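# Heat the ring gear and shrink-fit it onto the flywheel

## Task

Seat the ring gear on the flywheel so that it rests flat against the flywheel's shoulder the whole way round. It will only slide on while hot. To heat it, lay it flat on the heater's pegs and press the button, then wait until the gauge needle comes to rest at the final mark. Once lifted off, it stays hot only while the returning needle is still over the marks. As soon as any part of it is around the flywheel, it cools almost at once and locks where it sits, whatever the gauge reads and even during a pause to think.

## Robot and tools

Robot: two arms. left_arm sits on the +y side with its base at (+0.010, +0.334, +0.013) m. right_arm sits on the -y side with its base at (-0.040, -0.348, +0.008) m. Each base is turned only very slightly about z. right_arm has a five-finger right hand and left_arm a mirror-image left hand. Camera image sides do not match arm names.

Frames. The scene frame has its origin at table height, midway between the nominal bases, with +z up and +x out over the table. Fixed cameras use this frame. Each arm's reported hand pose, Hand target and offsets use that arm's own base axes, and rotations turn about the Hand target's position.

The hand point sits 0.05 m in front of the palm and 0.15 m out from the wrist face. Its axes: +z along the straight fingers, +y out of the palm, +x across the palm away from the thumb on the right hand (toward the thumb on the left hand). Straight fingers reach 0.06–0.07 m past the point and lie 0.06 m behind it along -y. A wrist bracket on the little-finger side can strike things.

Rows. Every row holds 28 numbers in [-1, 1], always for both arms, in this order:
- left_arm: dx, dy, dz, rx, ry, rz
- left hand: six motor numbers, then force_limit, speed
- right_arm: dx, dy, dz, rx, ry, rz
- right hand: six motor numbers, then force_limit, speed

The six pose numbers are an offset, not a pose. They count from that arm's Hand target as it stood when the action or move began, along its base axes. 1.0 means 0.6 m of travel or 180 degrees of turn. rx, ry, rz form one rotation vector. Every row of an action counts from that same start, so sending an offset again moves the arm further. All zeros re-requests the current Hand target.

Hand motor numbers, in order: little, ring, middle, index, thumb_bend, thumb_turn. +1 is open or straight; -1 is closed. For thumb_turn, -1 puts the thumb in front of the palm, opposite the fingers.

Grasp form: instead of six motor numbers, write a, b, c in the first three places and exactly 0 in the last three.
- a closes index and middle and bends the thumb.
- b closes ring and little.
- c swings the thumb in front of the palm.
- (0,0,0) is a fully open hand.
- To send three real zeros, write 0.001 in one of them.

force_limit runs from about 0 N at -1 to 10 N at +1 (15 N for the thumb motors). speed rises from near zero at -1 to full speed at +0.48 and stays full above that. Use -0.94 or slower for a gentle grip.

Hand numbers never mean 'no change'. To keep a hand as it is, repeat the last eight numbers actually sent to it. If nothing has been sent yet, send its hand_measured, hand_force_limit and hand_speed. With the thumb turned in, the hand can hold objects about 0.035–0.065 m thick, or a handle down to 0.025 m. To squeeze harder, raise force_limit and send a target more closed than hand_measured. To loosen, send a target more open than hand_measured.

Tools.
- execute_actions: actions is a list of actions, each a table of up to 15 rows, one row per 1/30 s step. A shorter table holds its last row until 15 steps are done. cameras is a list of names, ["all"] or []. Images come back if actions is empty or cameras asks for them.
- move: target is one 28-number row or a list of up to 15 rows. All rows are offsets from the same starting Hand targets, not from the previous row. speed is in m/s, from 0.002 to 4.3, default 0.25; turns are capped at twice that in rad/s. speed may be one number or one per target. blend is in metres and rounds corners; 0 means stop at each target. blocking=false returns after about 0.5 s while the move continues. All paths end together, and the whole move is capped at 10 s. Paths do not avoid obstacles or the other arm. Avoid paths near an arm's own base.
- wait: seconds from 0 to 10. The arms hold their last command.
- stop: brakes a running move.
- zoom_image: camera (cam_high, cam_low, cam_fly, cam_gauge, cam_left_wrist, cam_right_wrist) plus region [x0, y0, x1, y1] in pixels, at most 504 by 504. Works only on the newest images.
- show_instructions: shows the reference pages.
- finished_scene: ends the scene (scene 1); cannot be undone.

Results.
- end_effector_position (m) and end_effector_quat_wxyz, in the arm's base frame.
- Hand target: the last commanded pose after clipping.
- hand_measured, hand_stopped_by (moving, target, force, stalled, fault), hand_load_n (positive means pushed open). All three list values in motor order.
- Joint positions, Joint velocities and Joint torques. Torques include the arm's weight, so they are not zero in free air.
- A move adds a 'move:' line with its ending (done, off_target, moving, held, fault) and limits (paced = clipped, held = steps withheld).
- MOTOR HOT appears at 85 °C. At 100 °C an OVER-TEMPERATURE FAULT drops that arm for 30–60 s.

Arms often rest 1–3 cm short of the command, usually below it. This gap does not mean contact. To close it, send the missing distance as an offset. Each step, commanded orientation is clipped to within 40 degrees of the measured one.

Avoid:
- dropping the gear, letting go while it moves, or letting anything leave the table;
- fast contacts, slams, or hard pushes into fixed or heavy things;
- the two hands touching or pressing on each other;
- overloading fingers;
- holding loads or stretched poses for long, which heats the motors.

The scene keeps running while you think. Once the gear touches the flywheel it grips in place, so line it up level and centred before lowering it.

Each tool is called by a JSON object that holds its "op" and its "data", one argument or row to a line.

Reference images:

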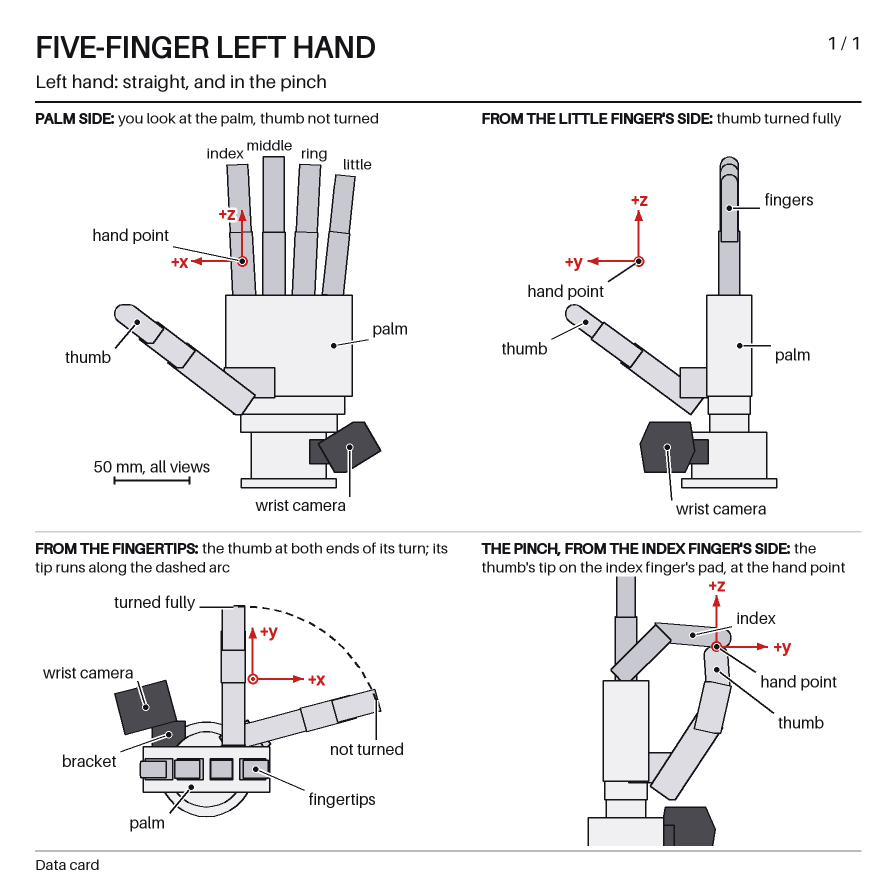

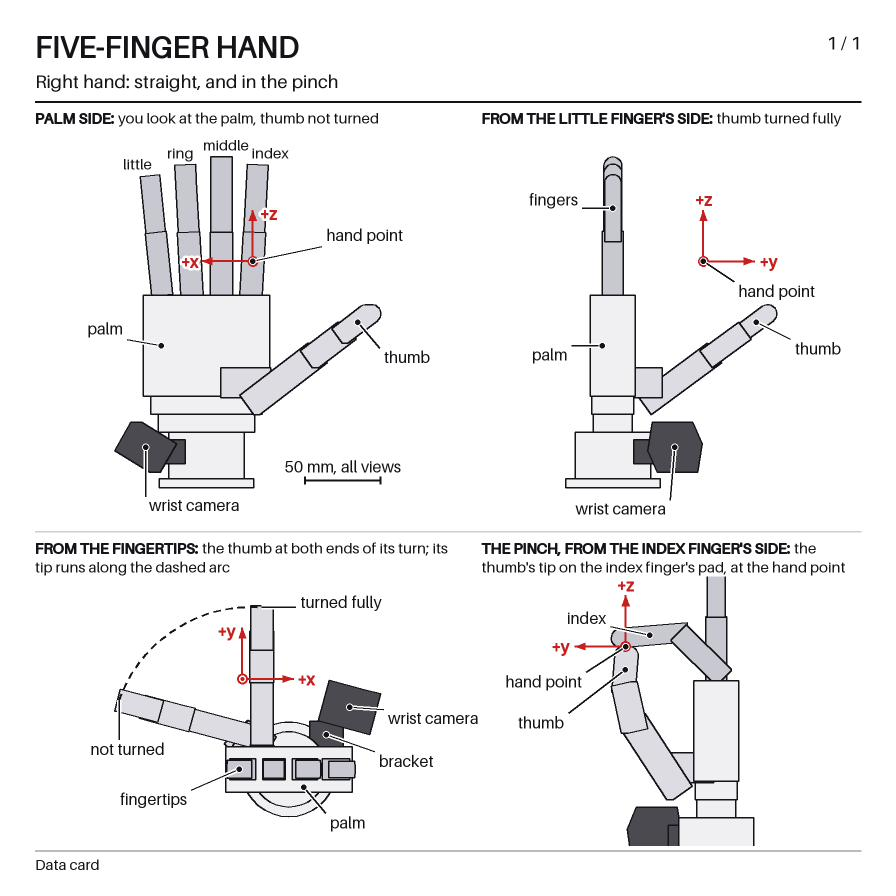

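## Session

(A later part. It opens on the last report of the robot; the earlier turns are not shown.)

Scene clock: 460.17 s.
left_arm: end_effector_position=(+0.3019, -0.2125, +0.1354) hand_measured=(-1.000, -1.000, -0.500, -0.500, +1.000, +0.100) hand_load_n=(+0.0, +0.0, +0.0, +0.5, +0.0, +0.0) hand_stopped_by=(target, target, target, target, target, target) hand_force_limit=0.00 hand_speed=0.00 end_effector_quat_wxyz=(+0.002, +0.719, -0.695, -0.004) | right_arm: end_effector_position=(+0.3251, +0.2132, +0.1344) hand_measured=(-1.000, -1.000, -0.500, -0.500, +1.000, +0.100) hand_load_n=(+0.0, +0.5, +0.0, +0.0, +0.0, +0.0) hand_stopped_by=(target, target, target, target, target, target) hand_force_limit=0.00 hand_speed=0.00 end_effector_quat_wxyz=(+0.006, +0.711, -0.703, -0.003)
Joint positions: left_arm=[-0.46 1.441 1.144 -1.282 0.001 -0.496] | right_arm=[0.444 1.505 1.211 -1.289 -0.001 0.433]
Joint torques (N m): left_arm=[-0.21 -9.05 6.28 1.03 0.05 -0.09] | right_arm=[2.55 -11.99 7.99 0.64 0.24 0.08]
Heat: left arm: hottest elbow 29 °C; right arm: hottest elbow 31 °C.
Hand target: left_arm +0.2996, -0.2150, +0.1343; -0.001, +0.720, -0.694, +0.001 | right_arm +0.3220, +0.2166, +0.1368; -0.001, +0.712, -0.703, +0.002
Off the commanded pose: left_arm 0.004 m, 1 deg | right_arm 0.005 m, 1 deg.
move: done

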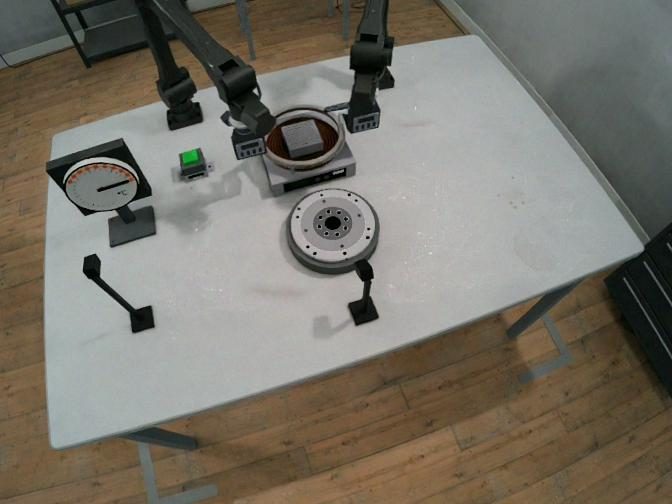

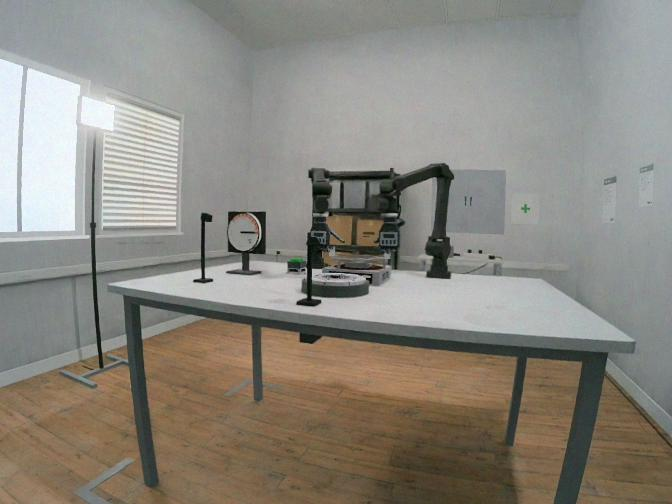

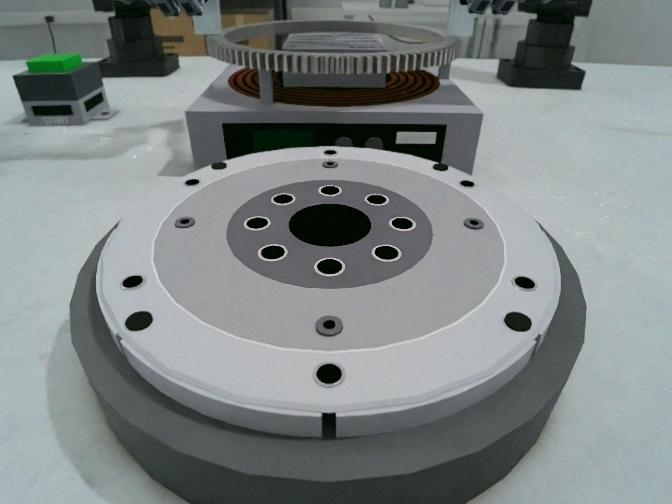

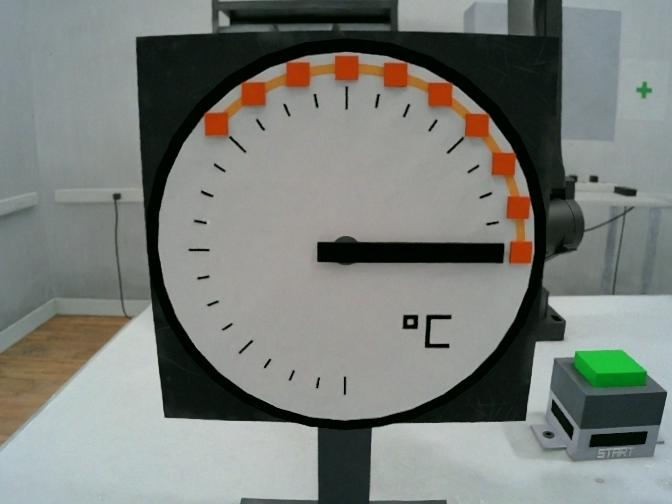

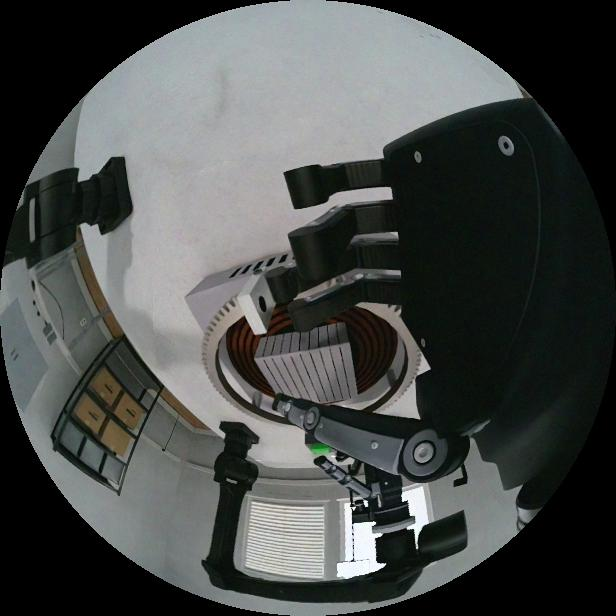

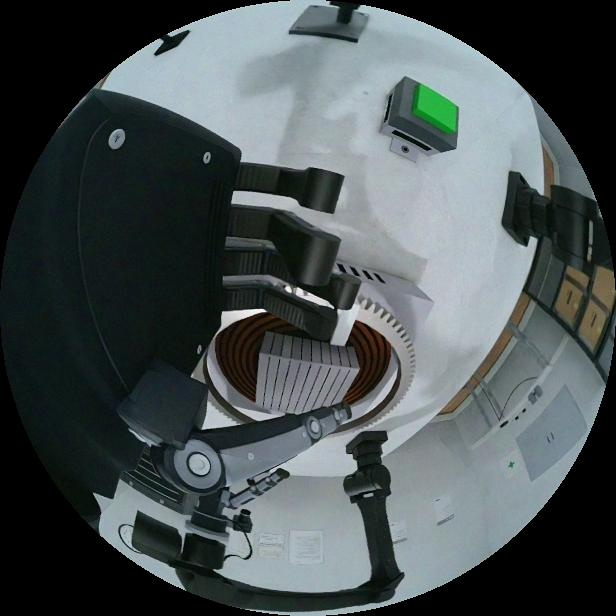

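{"op": "zoom_image", "data": {
  "camera": "cam_low",
  "region": [305, 210, 405, 285]
}}

{"op": "zoom_image", "data": {
  "camera": "cam_fly",
  "region": [140, 0, 340, 80]
}}

{"op": "zoom_image", "data": {
  "camera": "cam_fly",
  "region": [340, 0, 540, 80]
}}

{"op": "zoom_image", "data": {
  "camera": "cam_left_wrist",
  "region": [225, 255, 325, 345]
}}

{"op": "zoom_image", "data": {
  "camera": "cam_right_wrist",
  "region": [290, 270, 390, 360]
}}

Scaled by 5.040.

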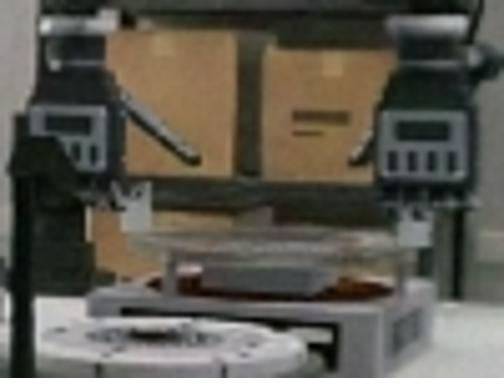

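Scaled by 2.520.

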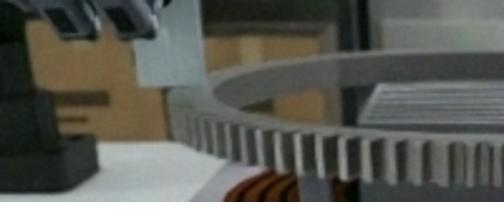

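Scaled by 2.520.

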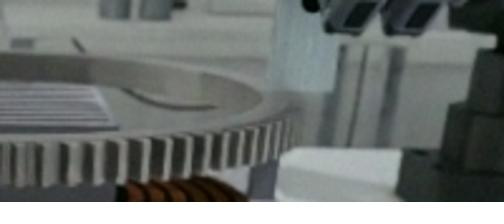

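Scaled by 5.040 from the camera's 616x616 image, which has a finer 880x880 frame.

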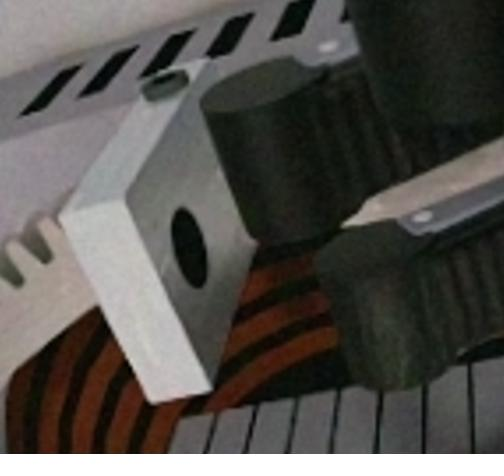

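Scaled by 5.040 from the camera's 616x616 image, which has a finer 880x880 frame.

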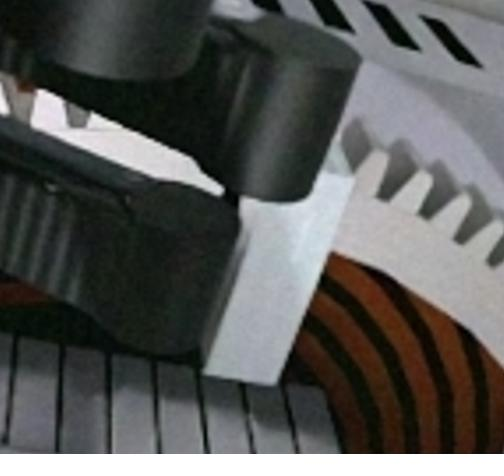

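{"op": "move", "data": {
  "target": [
    [0.0033,0,-0.01,0,0,0, -1,-1,-0.7,-0.5,1,0.1, 0,0, 0.02,0,0,0,0,0, -1,-1,-0.7,-0.5,1,0.1, 0,0],
    [0.0033,0,-0.0258,0,0,0, -1,-1,-0.7,-0.5,1,0.1, 0,0, 0.02,0,-0.023,0,0,0, -1,-1,-0.7,-0.5,1,0.1, 0,0]
  ],
  "speed": 0.08,
  "cameras": ["cam_high","cam_low","cam_fly","cam_gauge","cam_left_wrist","cam_right_wrist"]
}}

{"op": "zoom_image", "data": {
  "camera": "cam_left_wrist",
  "region": [215, 245, 325, 355]
}}

{"op": "zoom_image", "data": {
  "camera": "cam_right_wrist",
  "region": [290, 260, 400, 370]
}}

{"op": "zoom_image", "data": {
  "camera": "cam_fly",
  "region": [140, 0, 340, 80]
}}

{"op": "zoom_image", "data": {
  "camera": "cam_fly",
  "region": [340, 0, 540, 80]
}}

{"op": "zoom_image", "data": {
  "camera": "cam_low",
  "region": [305, 210, 405, 285]
}}

Scene clock: 509.97 s.
left_arm: end_effector_position=(+0.3034, -0.2133, +0.1257) hand_measured=(-1.000, -1.000, -0.700, -0.500, +1.000, +0.100) hand_load_n=(+0.0, +0.0, +0.0, +0.0, +0.0, +0.0) hand_stopped_by=(target, target, target, target, target, target) hand_force_limit=0.00 hand_speed=0.00 end_effector_quat_wxyz=(-0.001, +0.720, -0.694, +0.004) | right_arm: end_effector_position=(+0.3329, +0.2171, +0.1295) hand_measured=(-1.000, -1.000, -0.700, -0.500, +1.000, +0.100) hand_load_n=(+0.0, +0.0, +0.0, +0.0, +0.0, +0.0) hand_stopped_by=(target, target, target, target, target, target) hand_force_limit=0.00 hand_speed=0.00 end_effector_quat_wxyz=(-0.005, +0.711, -0.703, +0.001)
Joint positions: left_arm=[-0.46 1.441 1.12 -1.241 0.001 -0.496] | right_arm=[0.444 1.515 1.211 -1.257 -0.001 0.433]
Joint torques (N m): left_arm=[-0.03 -7.82 6.3 1.01 0.05 -0.06] | right_arm=[2.26 -9.7 8.38 0.58 0.22 -0.01]
Heat: left arm: hottest elbow 29 °C; right arm: hottest elbow 29 °C.
Hand target: left_arm +0.3017, -0.2150, +0.1188; -0.001, +0.720, -0.694, +0.001 | right_arm +0.3339, +0.2167, +0.1230; -0.001, +0.712, -0.702, +0.001
Off the commanded pose: left_arm 0.007 m, 0 deg | right_arm 0.007 m, 0 deg.
move: done

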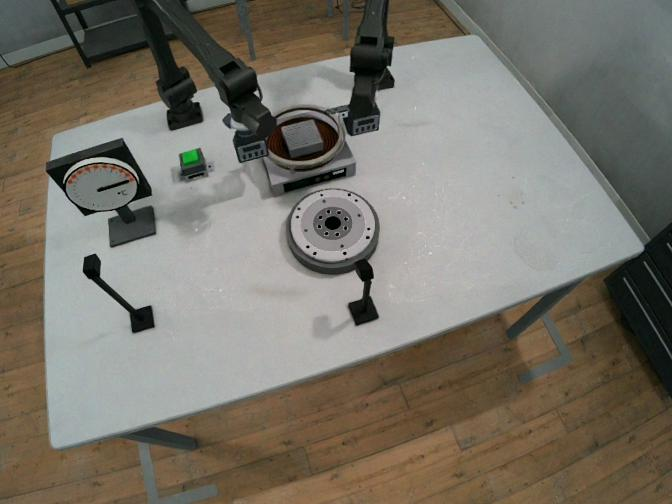

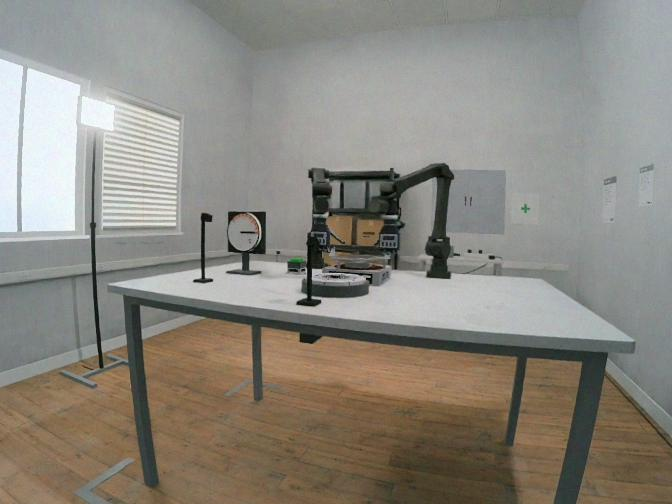

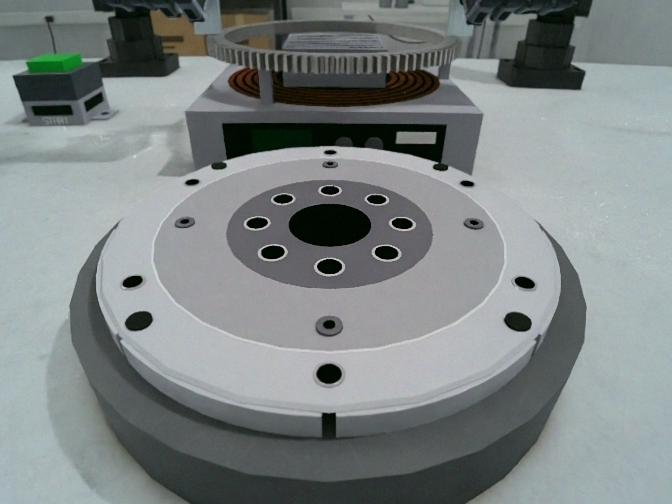

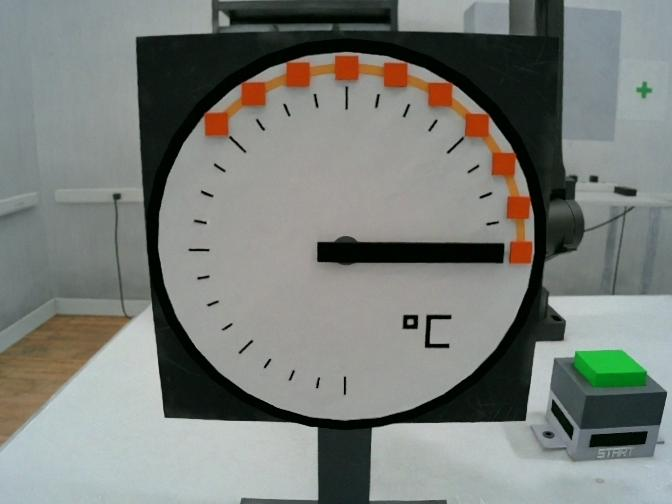

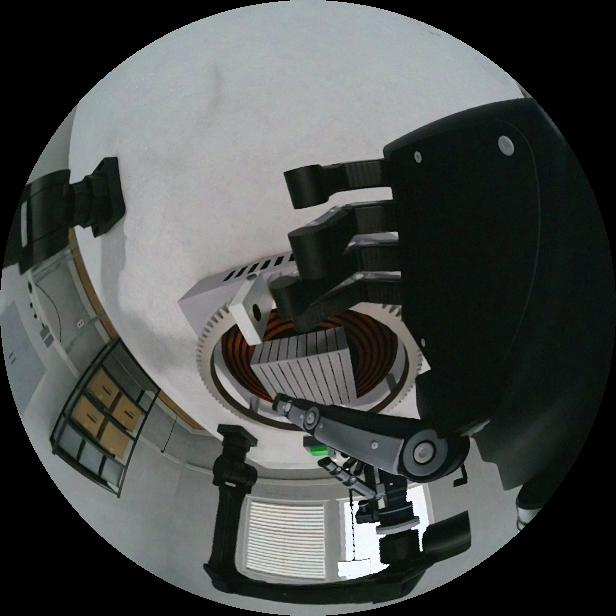

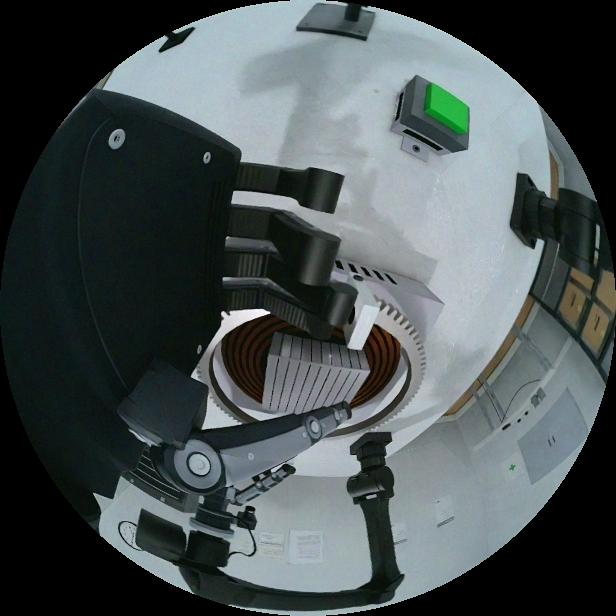

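Scaled by 4.582 from the camera's 616x616 image, which has a finer 880x880 frame.

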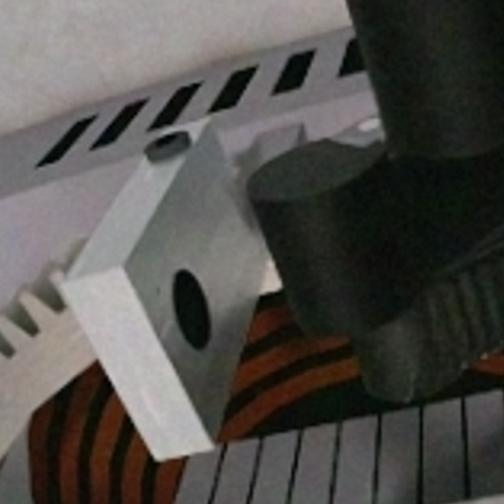

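Scaled by 4.582 from the camera's 616x616 image, which has a finer 880x880 frame.

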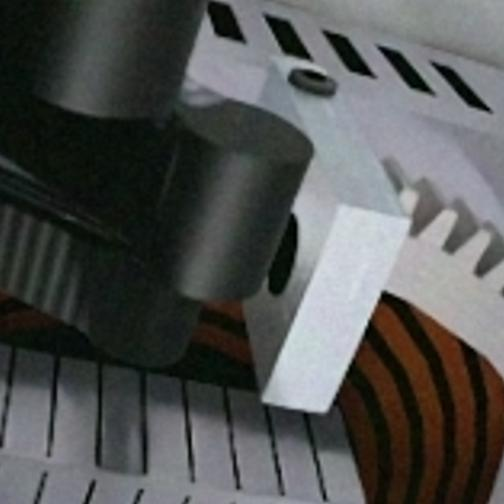

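Scaled by 2.520.

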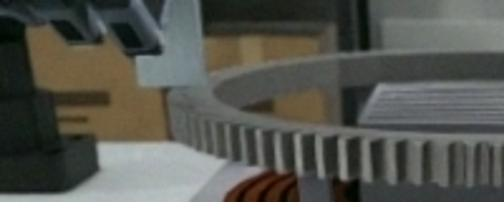

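Scaled by 2.520.

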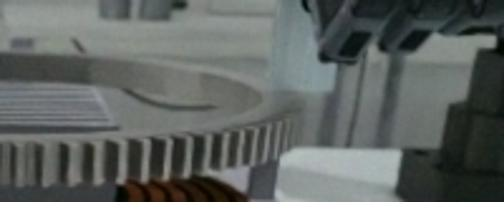

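Scaled by 5.040.

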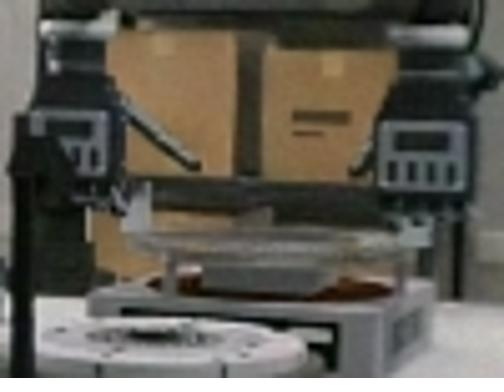

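{"op": "move", "data": {
  "target": [
    [0.044,-0.0042,0.1137,0.0067,-0.1867,0, -1,-1,-0.3,-0.45,1,0.1, 0,0, 0.055,0.0133,0.115,0.0026,-0.1867,0, -1,-1,-0.3,-0.45,1,0.1, 0,0],
    [0.0273,-0.0048,0.022,0.0067,-0.1867,0, -1,-1,-0.3,-0.45,1,0.1, 0,0, 0.0383,0.013,0.02,0.0026,-0.1867,0, -1,-1,-0.3,-0.45,1,0.1, 0,0]
  ],
  "speed": 0.15,
  "cameras": ["cam_high","cam_low","cam_fly","cam_gauge","cam_left_wrist","cam_right_wrist"]
}}

{"op": "zoom_image", "data": {
  "camera": "cam_left_wrist",
  "region": [200, 220, 360, 380]
}}

{"op": "zoom_image", "data": {
  "camera": "cam_right_wrist",
  "region": [256, 220, 416, 380]
}}

{"op": "zoom_image", "data": {
  "camera": "cam_fly",
  "region": [140, 0, 340, 80]
}}

{"op": "zoom_image", "data": {
  "camera": "cam_fly",
  "region": [340, 0, 540, 80]
}}

{"op": "zoom_image", "data": {
  "camera": "cam_low",
  "region": [305, 210, 405, 285]
}}

Scene clock: 590.90 s.
left_arm: end_effector_position=(+0.3192, -0.2146, +0.1373) hand_measured=(-1.000, -1.000, -0.300, -0.450, +1.000, +0.100) hand_load_n=(+0.0, +0.0, +0.0, +0.0, +0.0, +0.0) hand_stopped_by=(target, target, target, target, target, target) hand_force_limit=0.00 hand_speed=0.00 end_effector_quat_wxyz=(-0.210, +0.689, -0.665, +0.200) | right_arm: end_effector_position=(+0.3578, +0.2197, +0.1363) hand_measured=(-1.000, -1.000, -0.300, -0.450, +1.000, +0.100) hand_load_n=(+0.0, +0.5, +0.0, +0.5, +0.0, +0.0) hand_stopped_by=(target, target, target, target, target, target) hand_force_limit=0.00 hand_speed=0.00 end_effector_quat_wxyz=(-0.202, +0.682, -0.673, +0.204)
Joint positions: left_arm=[-0.62 1.12 0.847 -0.813 -0.348 -0.569] | right_arm=[0.562 1.22 0.92 -0.763 0.296 0.472]
Joint torques (N m): left_arm=[-0.15 -4.54 7.09 2.18 -0.27 -0.08] | right_arm=[2.78 -7.12 9.16 1.91 0.53 0.07]
Heat: left arm: hottest elbow 30 °C; right arm: hottest elbow 28 °C.
Hand target: left_arm +0.3181, -0.2179, +0.1321; -0.209, +0.689, -0.664, +0.202 | right_arm +0.3569, +0.2244, +0.1351; -0.207, +0.681, -0.672, +0.204
Off the commanded pose: left_arm 0.006 m, 0 deg | right_arm 0.005 m, 1 deg.
move: done

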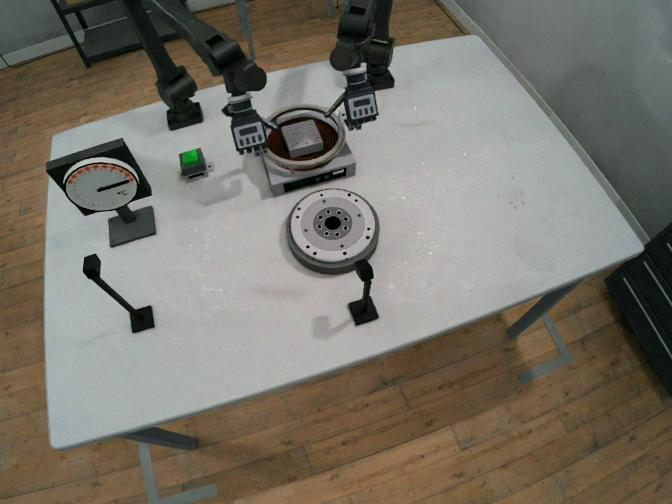

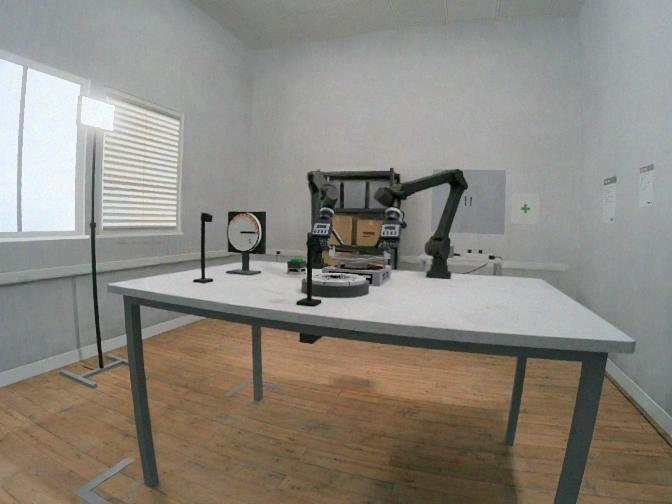

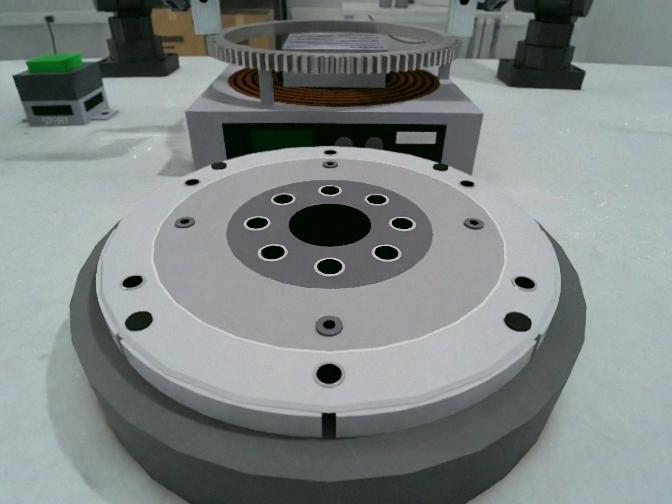

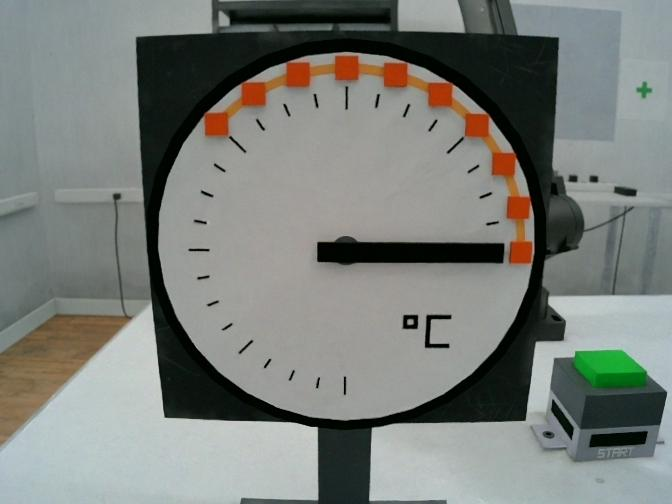

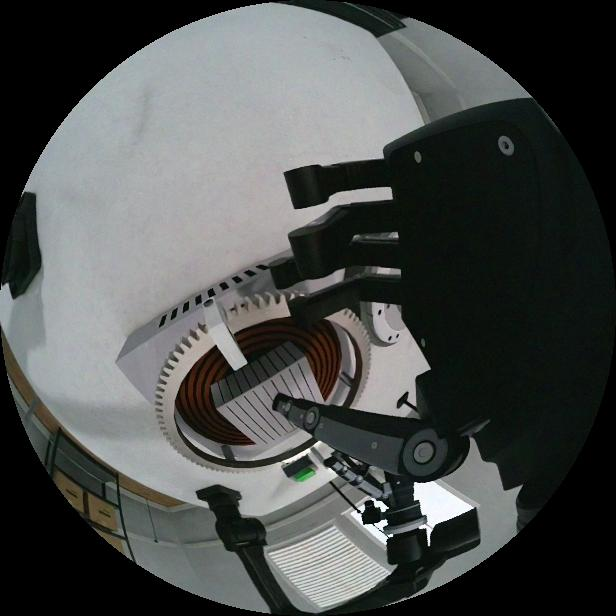

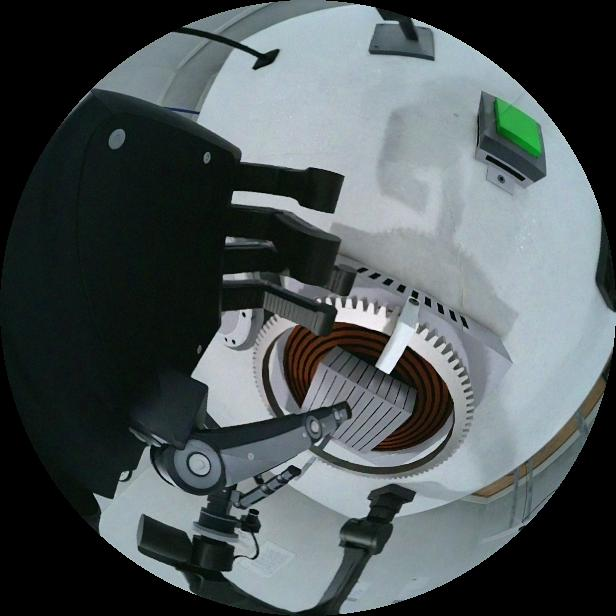

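Scaled by 3.150 from the camera's 616x616 image, which has a finer 880x880 frame.

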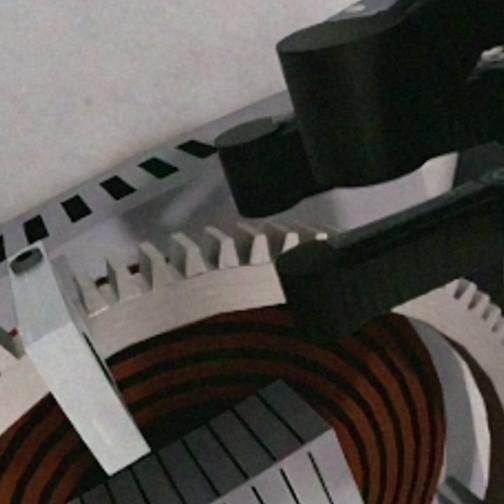

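Scaled by 3.150 from the camera's 616x616 image, which has a finer 880x880 frame.

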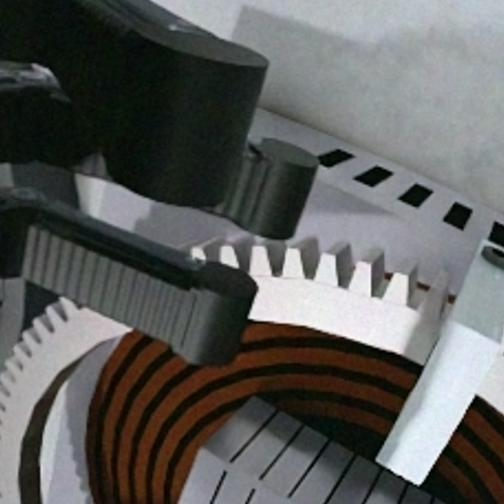

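Scaled by 2.520.

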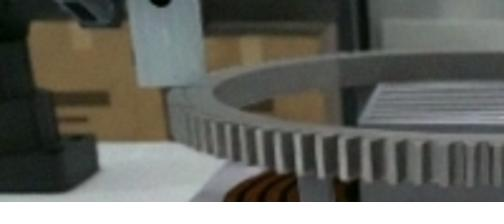

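Scaled by 2.520.

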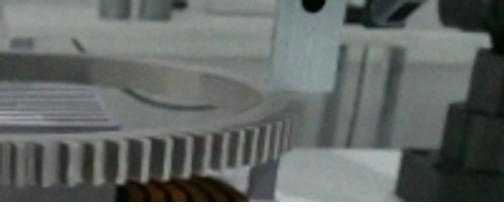

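Scaled by 5.040.

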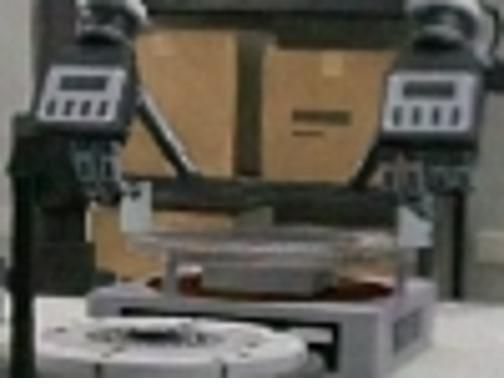

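{"op": "move", "data": {
  "target": [-0.0385,-0.0035,-0.0085,0,0,0, -1,-1,-0.3,-0.45,1,0.1, 0,0, -0.0393,0.0037,-0.004,0,0,0, -1,-1,-0.3,-0.45,1,0.1, 0,0],
  "speed": 0.08,
  "cameras": ["cam_high","cam_low","cam_fly","cam_left_wrist","cam_right_wrist"]
}}

{"op": "zoom_image", "data": {
  "camera": "cam_left_wrist",
  "region": [200, 220, 360, 380]
}}

{"op": "zoom_image", "data": {
  "camera": "cam_right_wrist",
  "region": [256, 220, 416, 380]
}}

{"op": "zoom_image", "data": {
  "camera": "cam_fly",
  "region": [140, 0, 340, 80]
}}

{"op": "zoom_image", "data": {
  "camera": "cam_fly",
  "region": [340, 0, 540, 80]
}}

{"op": "zoom_image", "data": {
  "camera": "cam_low",
  "region": [305, 210, 405, 285]
}}

Scene clock: 610.47 s.
left_arm: end_effector_position=(+0.2996, -0.2198, +0.1287) hand_measured=(-1.000, -1.000, -0.300, -0.450, +1.000, +0.100) hand_load_n=(+0.0, +0.0, +0.0, +0.0, +0.0, +0.0) hand_stopped_by=(target, target, target, target, target, target) hand_force_limit=0.00 hand_speed=0.00 end_effector_quat_wxyz=(-0.210, +0.688, -0.665, +0.201) | right_arm: end_effector_position=(+0.3384, +0.2251, +0.1308) hand_measured=(-1.000, -1.000, -0.300, -0.450, +1.000, +0.100) hand_load_n=(+0.0, +0.0, +0.0, +0.0, +0.5, +0.0) hand_stopped_by=(target, target, target, target, target, target) hand_force_limit=0.00 hand_speed=0.00 end_effector_quat_wxyz=(-0.203, +0.681, -0.673, +0.204)
Joint positions: left_arm=[-0.671 1.092 0.805 -0.813 -0.371 -0.616] | right_arm=[0.605 1.187 0.878 -0.763 0.317 0.512]
Joint torques (N m): left_arm=[-0.09 -5.25 7.04 1.47 -0.27 -0.08] | right_arm=[2.73 -7.88 8.92 1.06 0.53 0.04]
Heat: left arm: hottest elbow 30 °C; right arm: hottest elbow 29 °C.
Hand target: left_arm +0.2949, -0.2201, +0.1269; -0.209, +0.689, -0.664, +0.202 | right_arm +0.3334, +0.2267, +0.1327; -0.207, +0.681, -0.672, +0.204
Off the commanded pose: left_arm 0.005 m, 0 deg | right_arm 0.006 m, 0 deg.
move: done
Images, in order (width x height): cam_high 672x504, cam_low 672x504, cam_fly 672x504, cam_left_wrist 616x616, cam_right_wrist 616x616.

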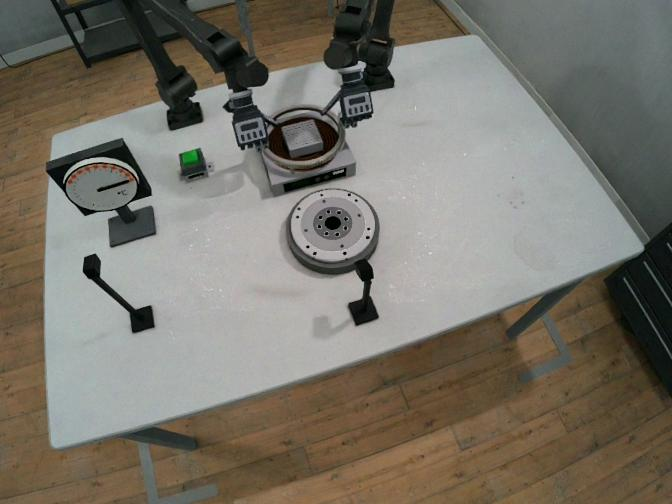

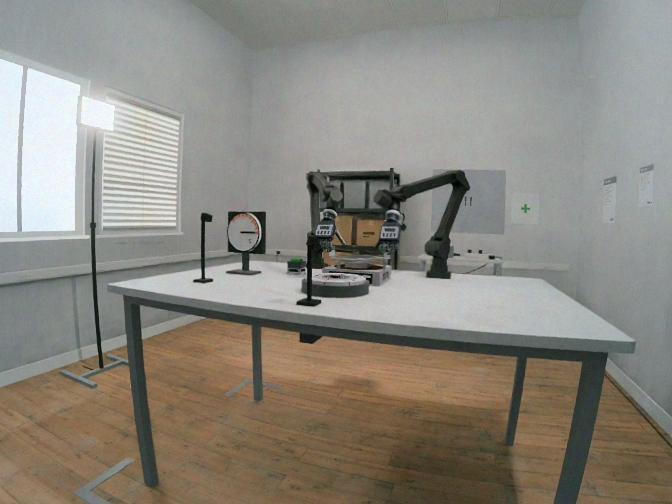

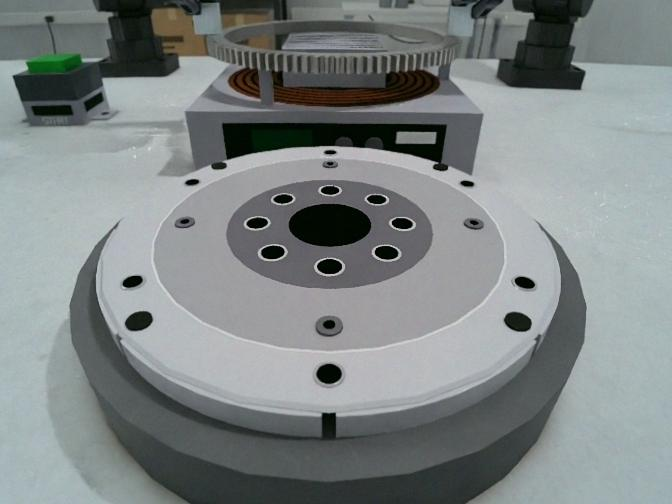

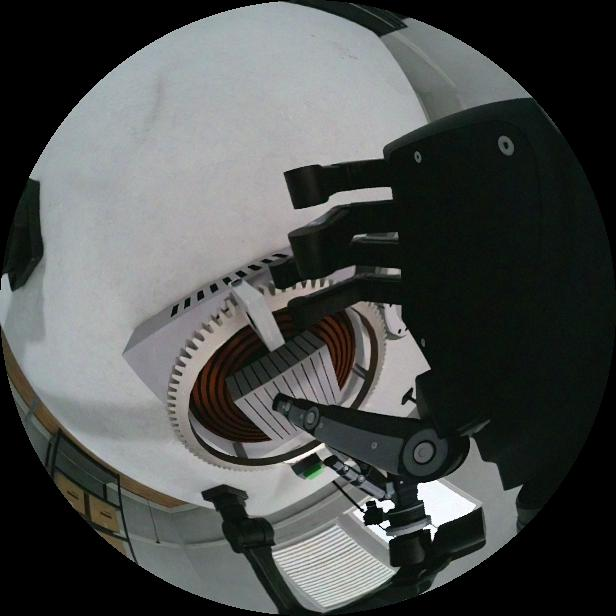

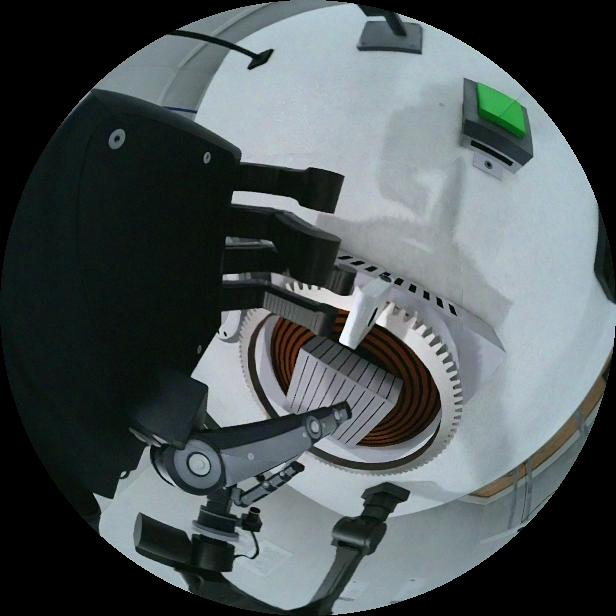

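Scaled by 3.150 from the camera's 616x616 image, which has a finer 880x880 frame.

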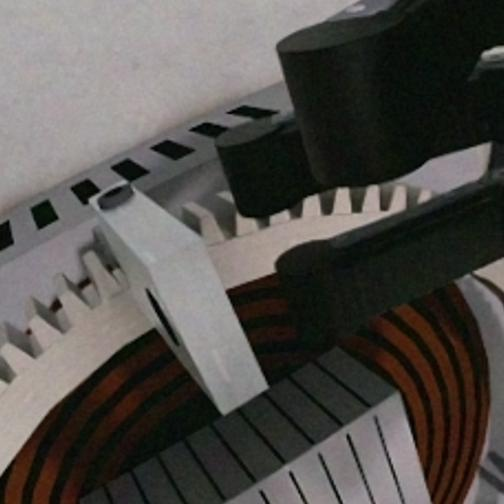

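Scaled by 3.150 from the camera's 616x616 image, which has a finer 880x880 frame.

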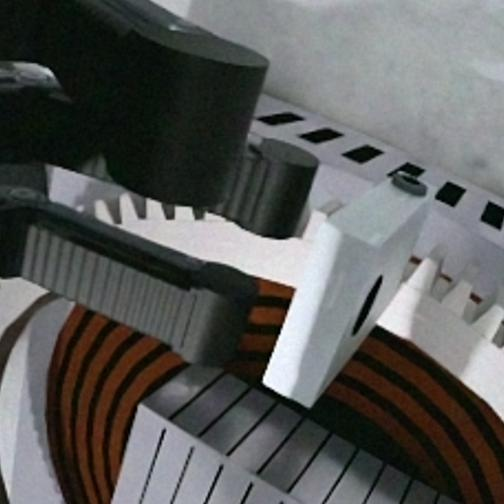

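Scaled by 2.520.

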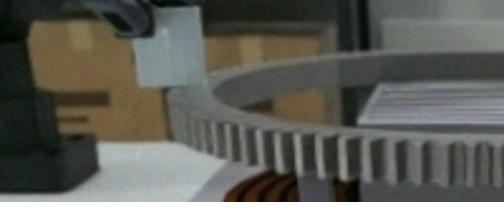

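Scaled by 2.520.

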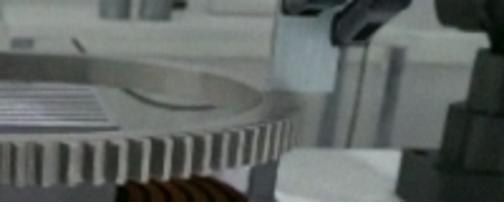

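Scaled by 5.040.

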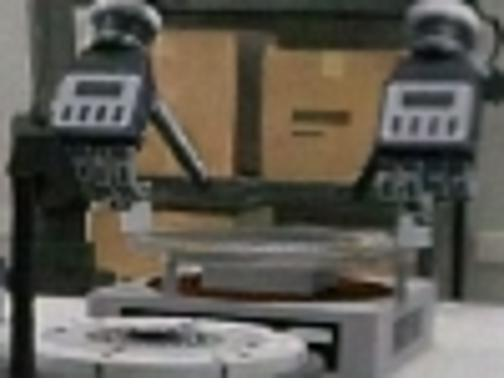

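{"op": "zoom_image", "data": {
  "camera": "cam_fly",
  "region": [160, 0, 260, 50]
}}

{"op": "zoom_image", "data": {
  "camera": "cam_fly",
  "region": [420, 0, 520, 50]
}}

{"op": "zoom_image", "data": {
  "camera": "cam_high",
  "region": [220, 60, 400, 180]
}}

Scaled by 5.040.

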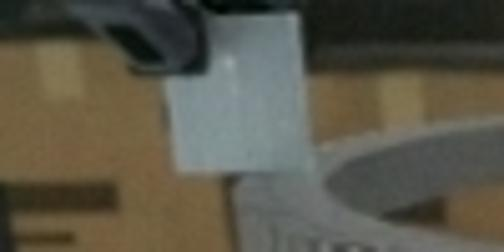

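Scaled by 5.040.

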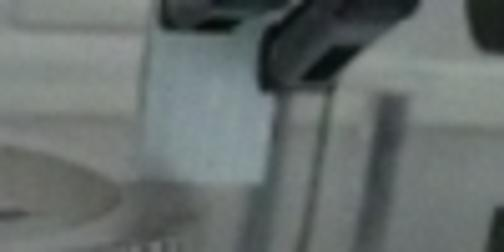

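Scaled by 2.800.

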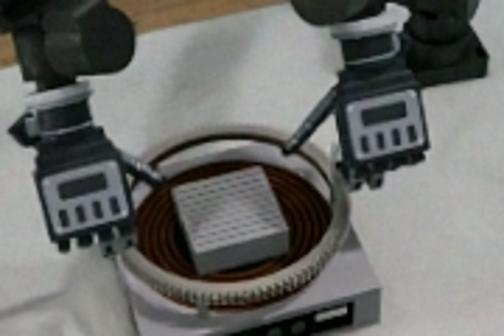

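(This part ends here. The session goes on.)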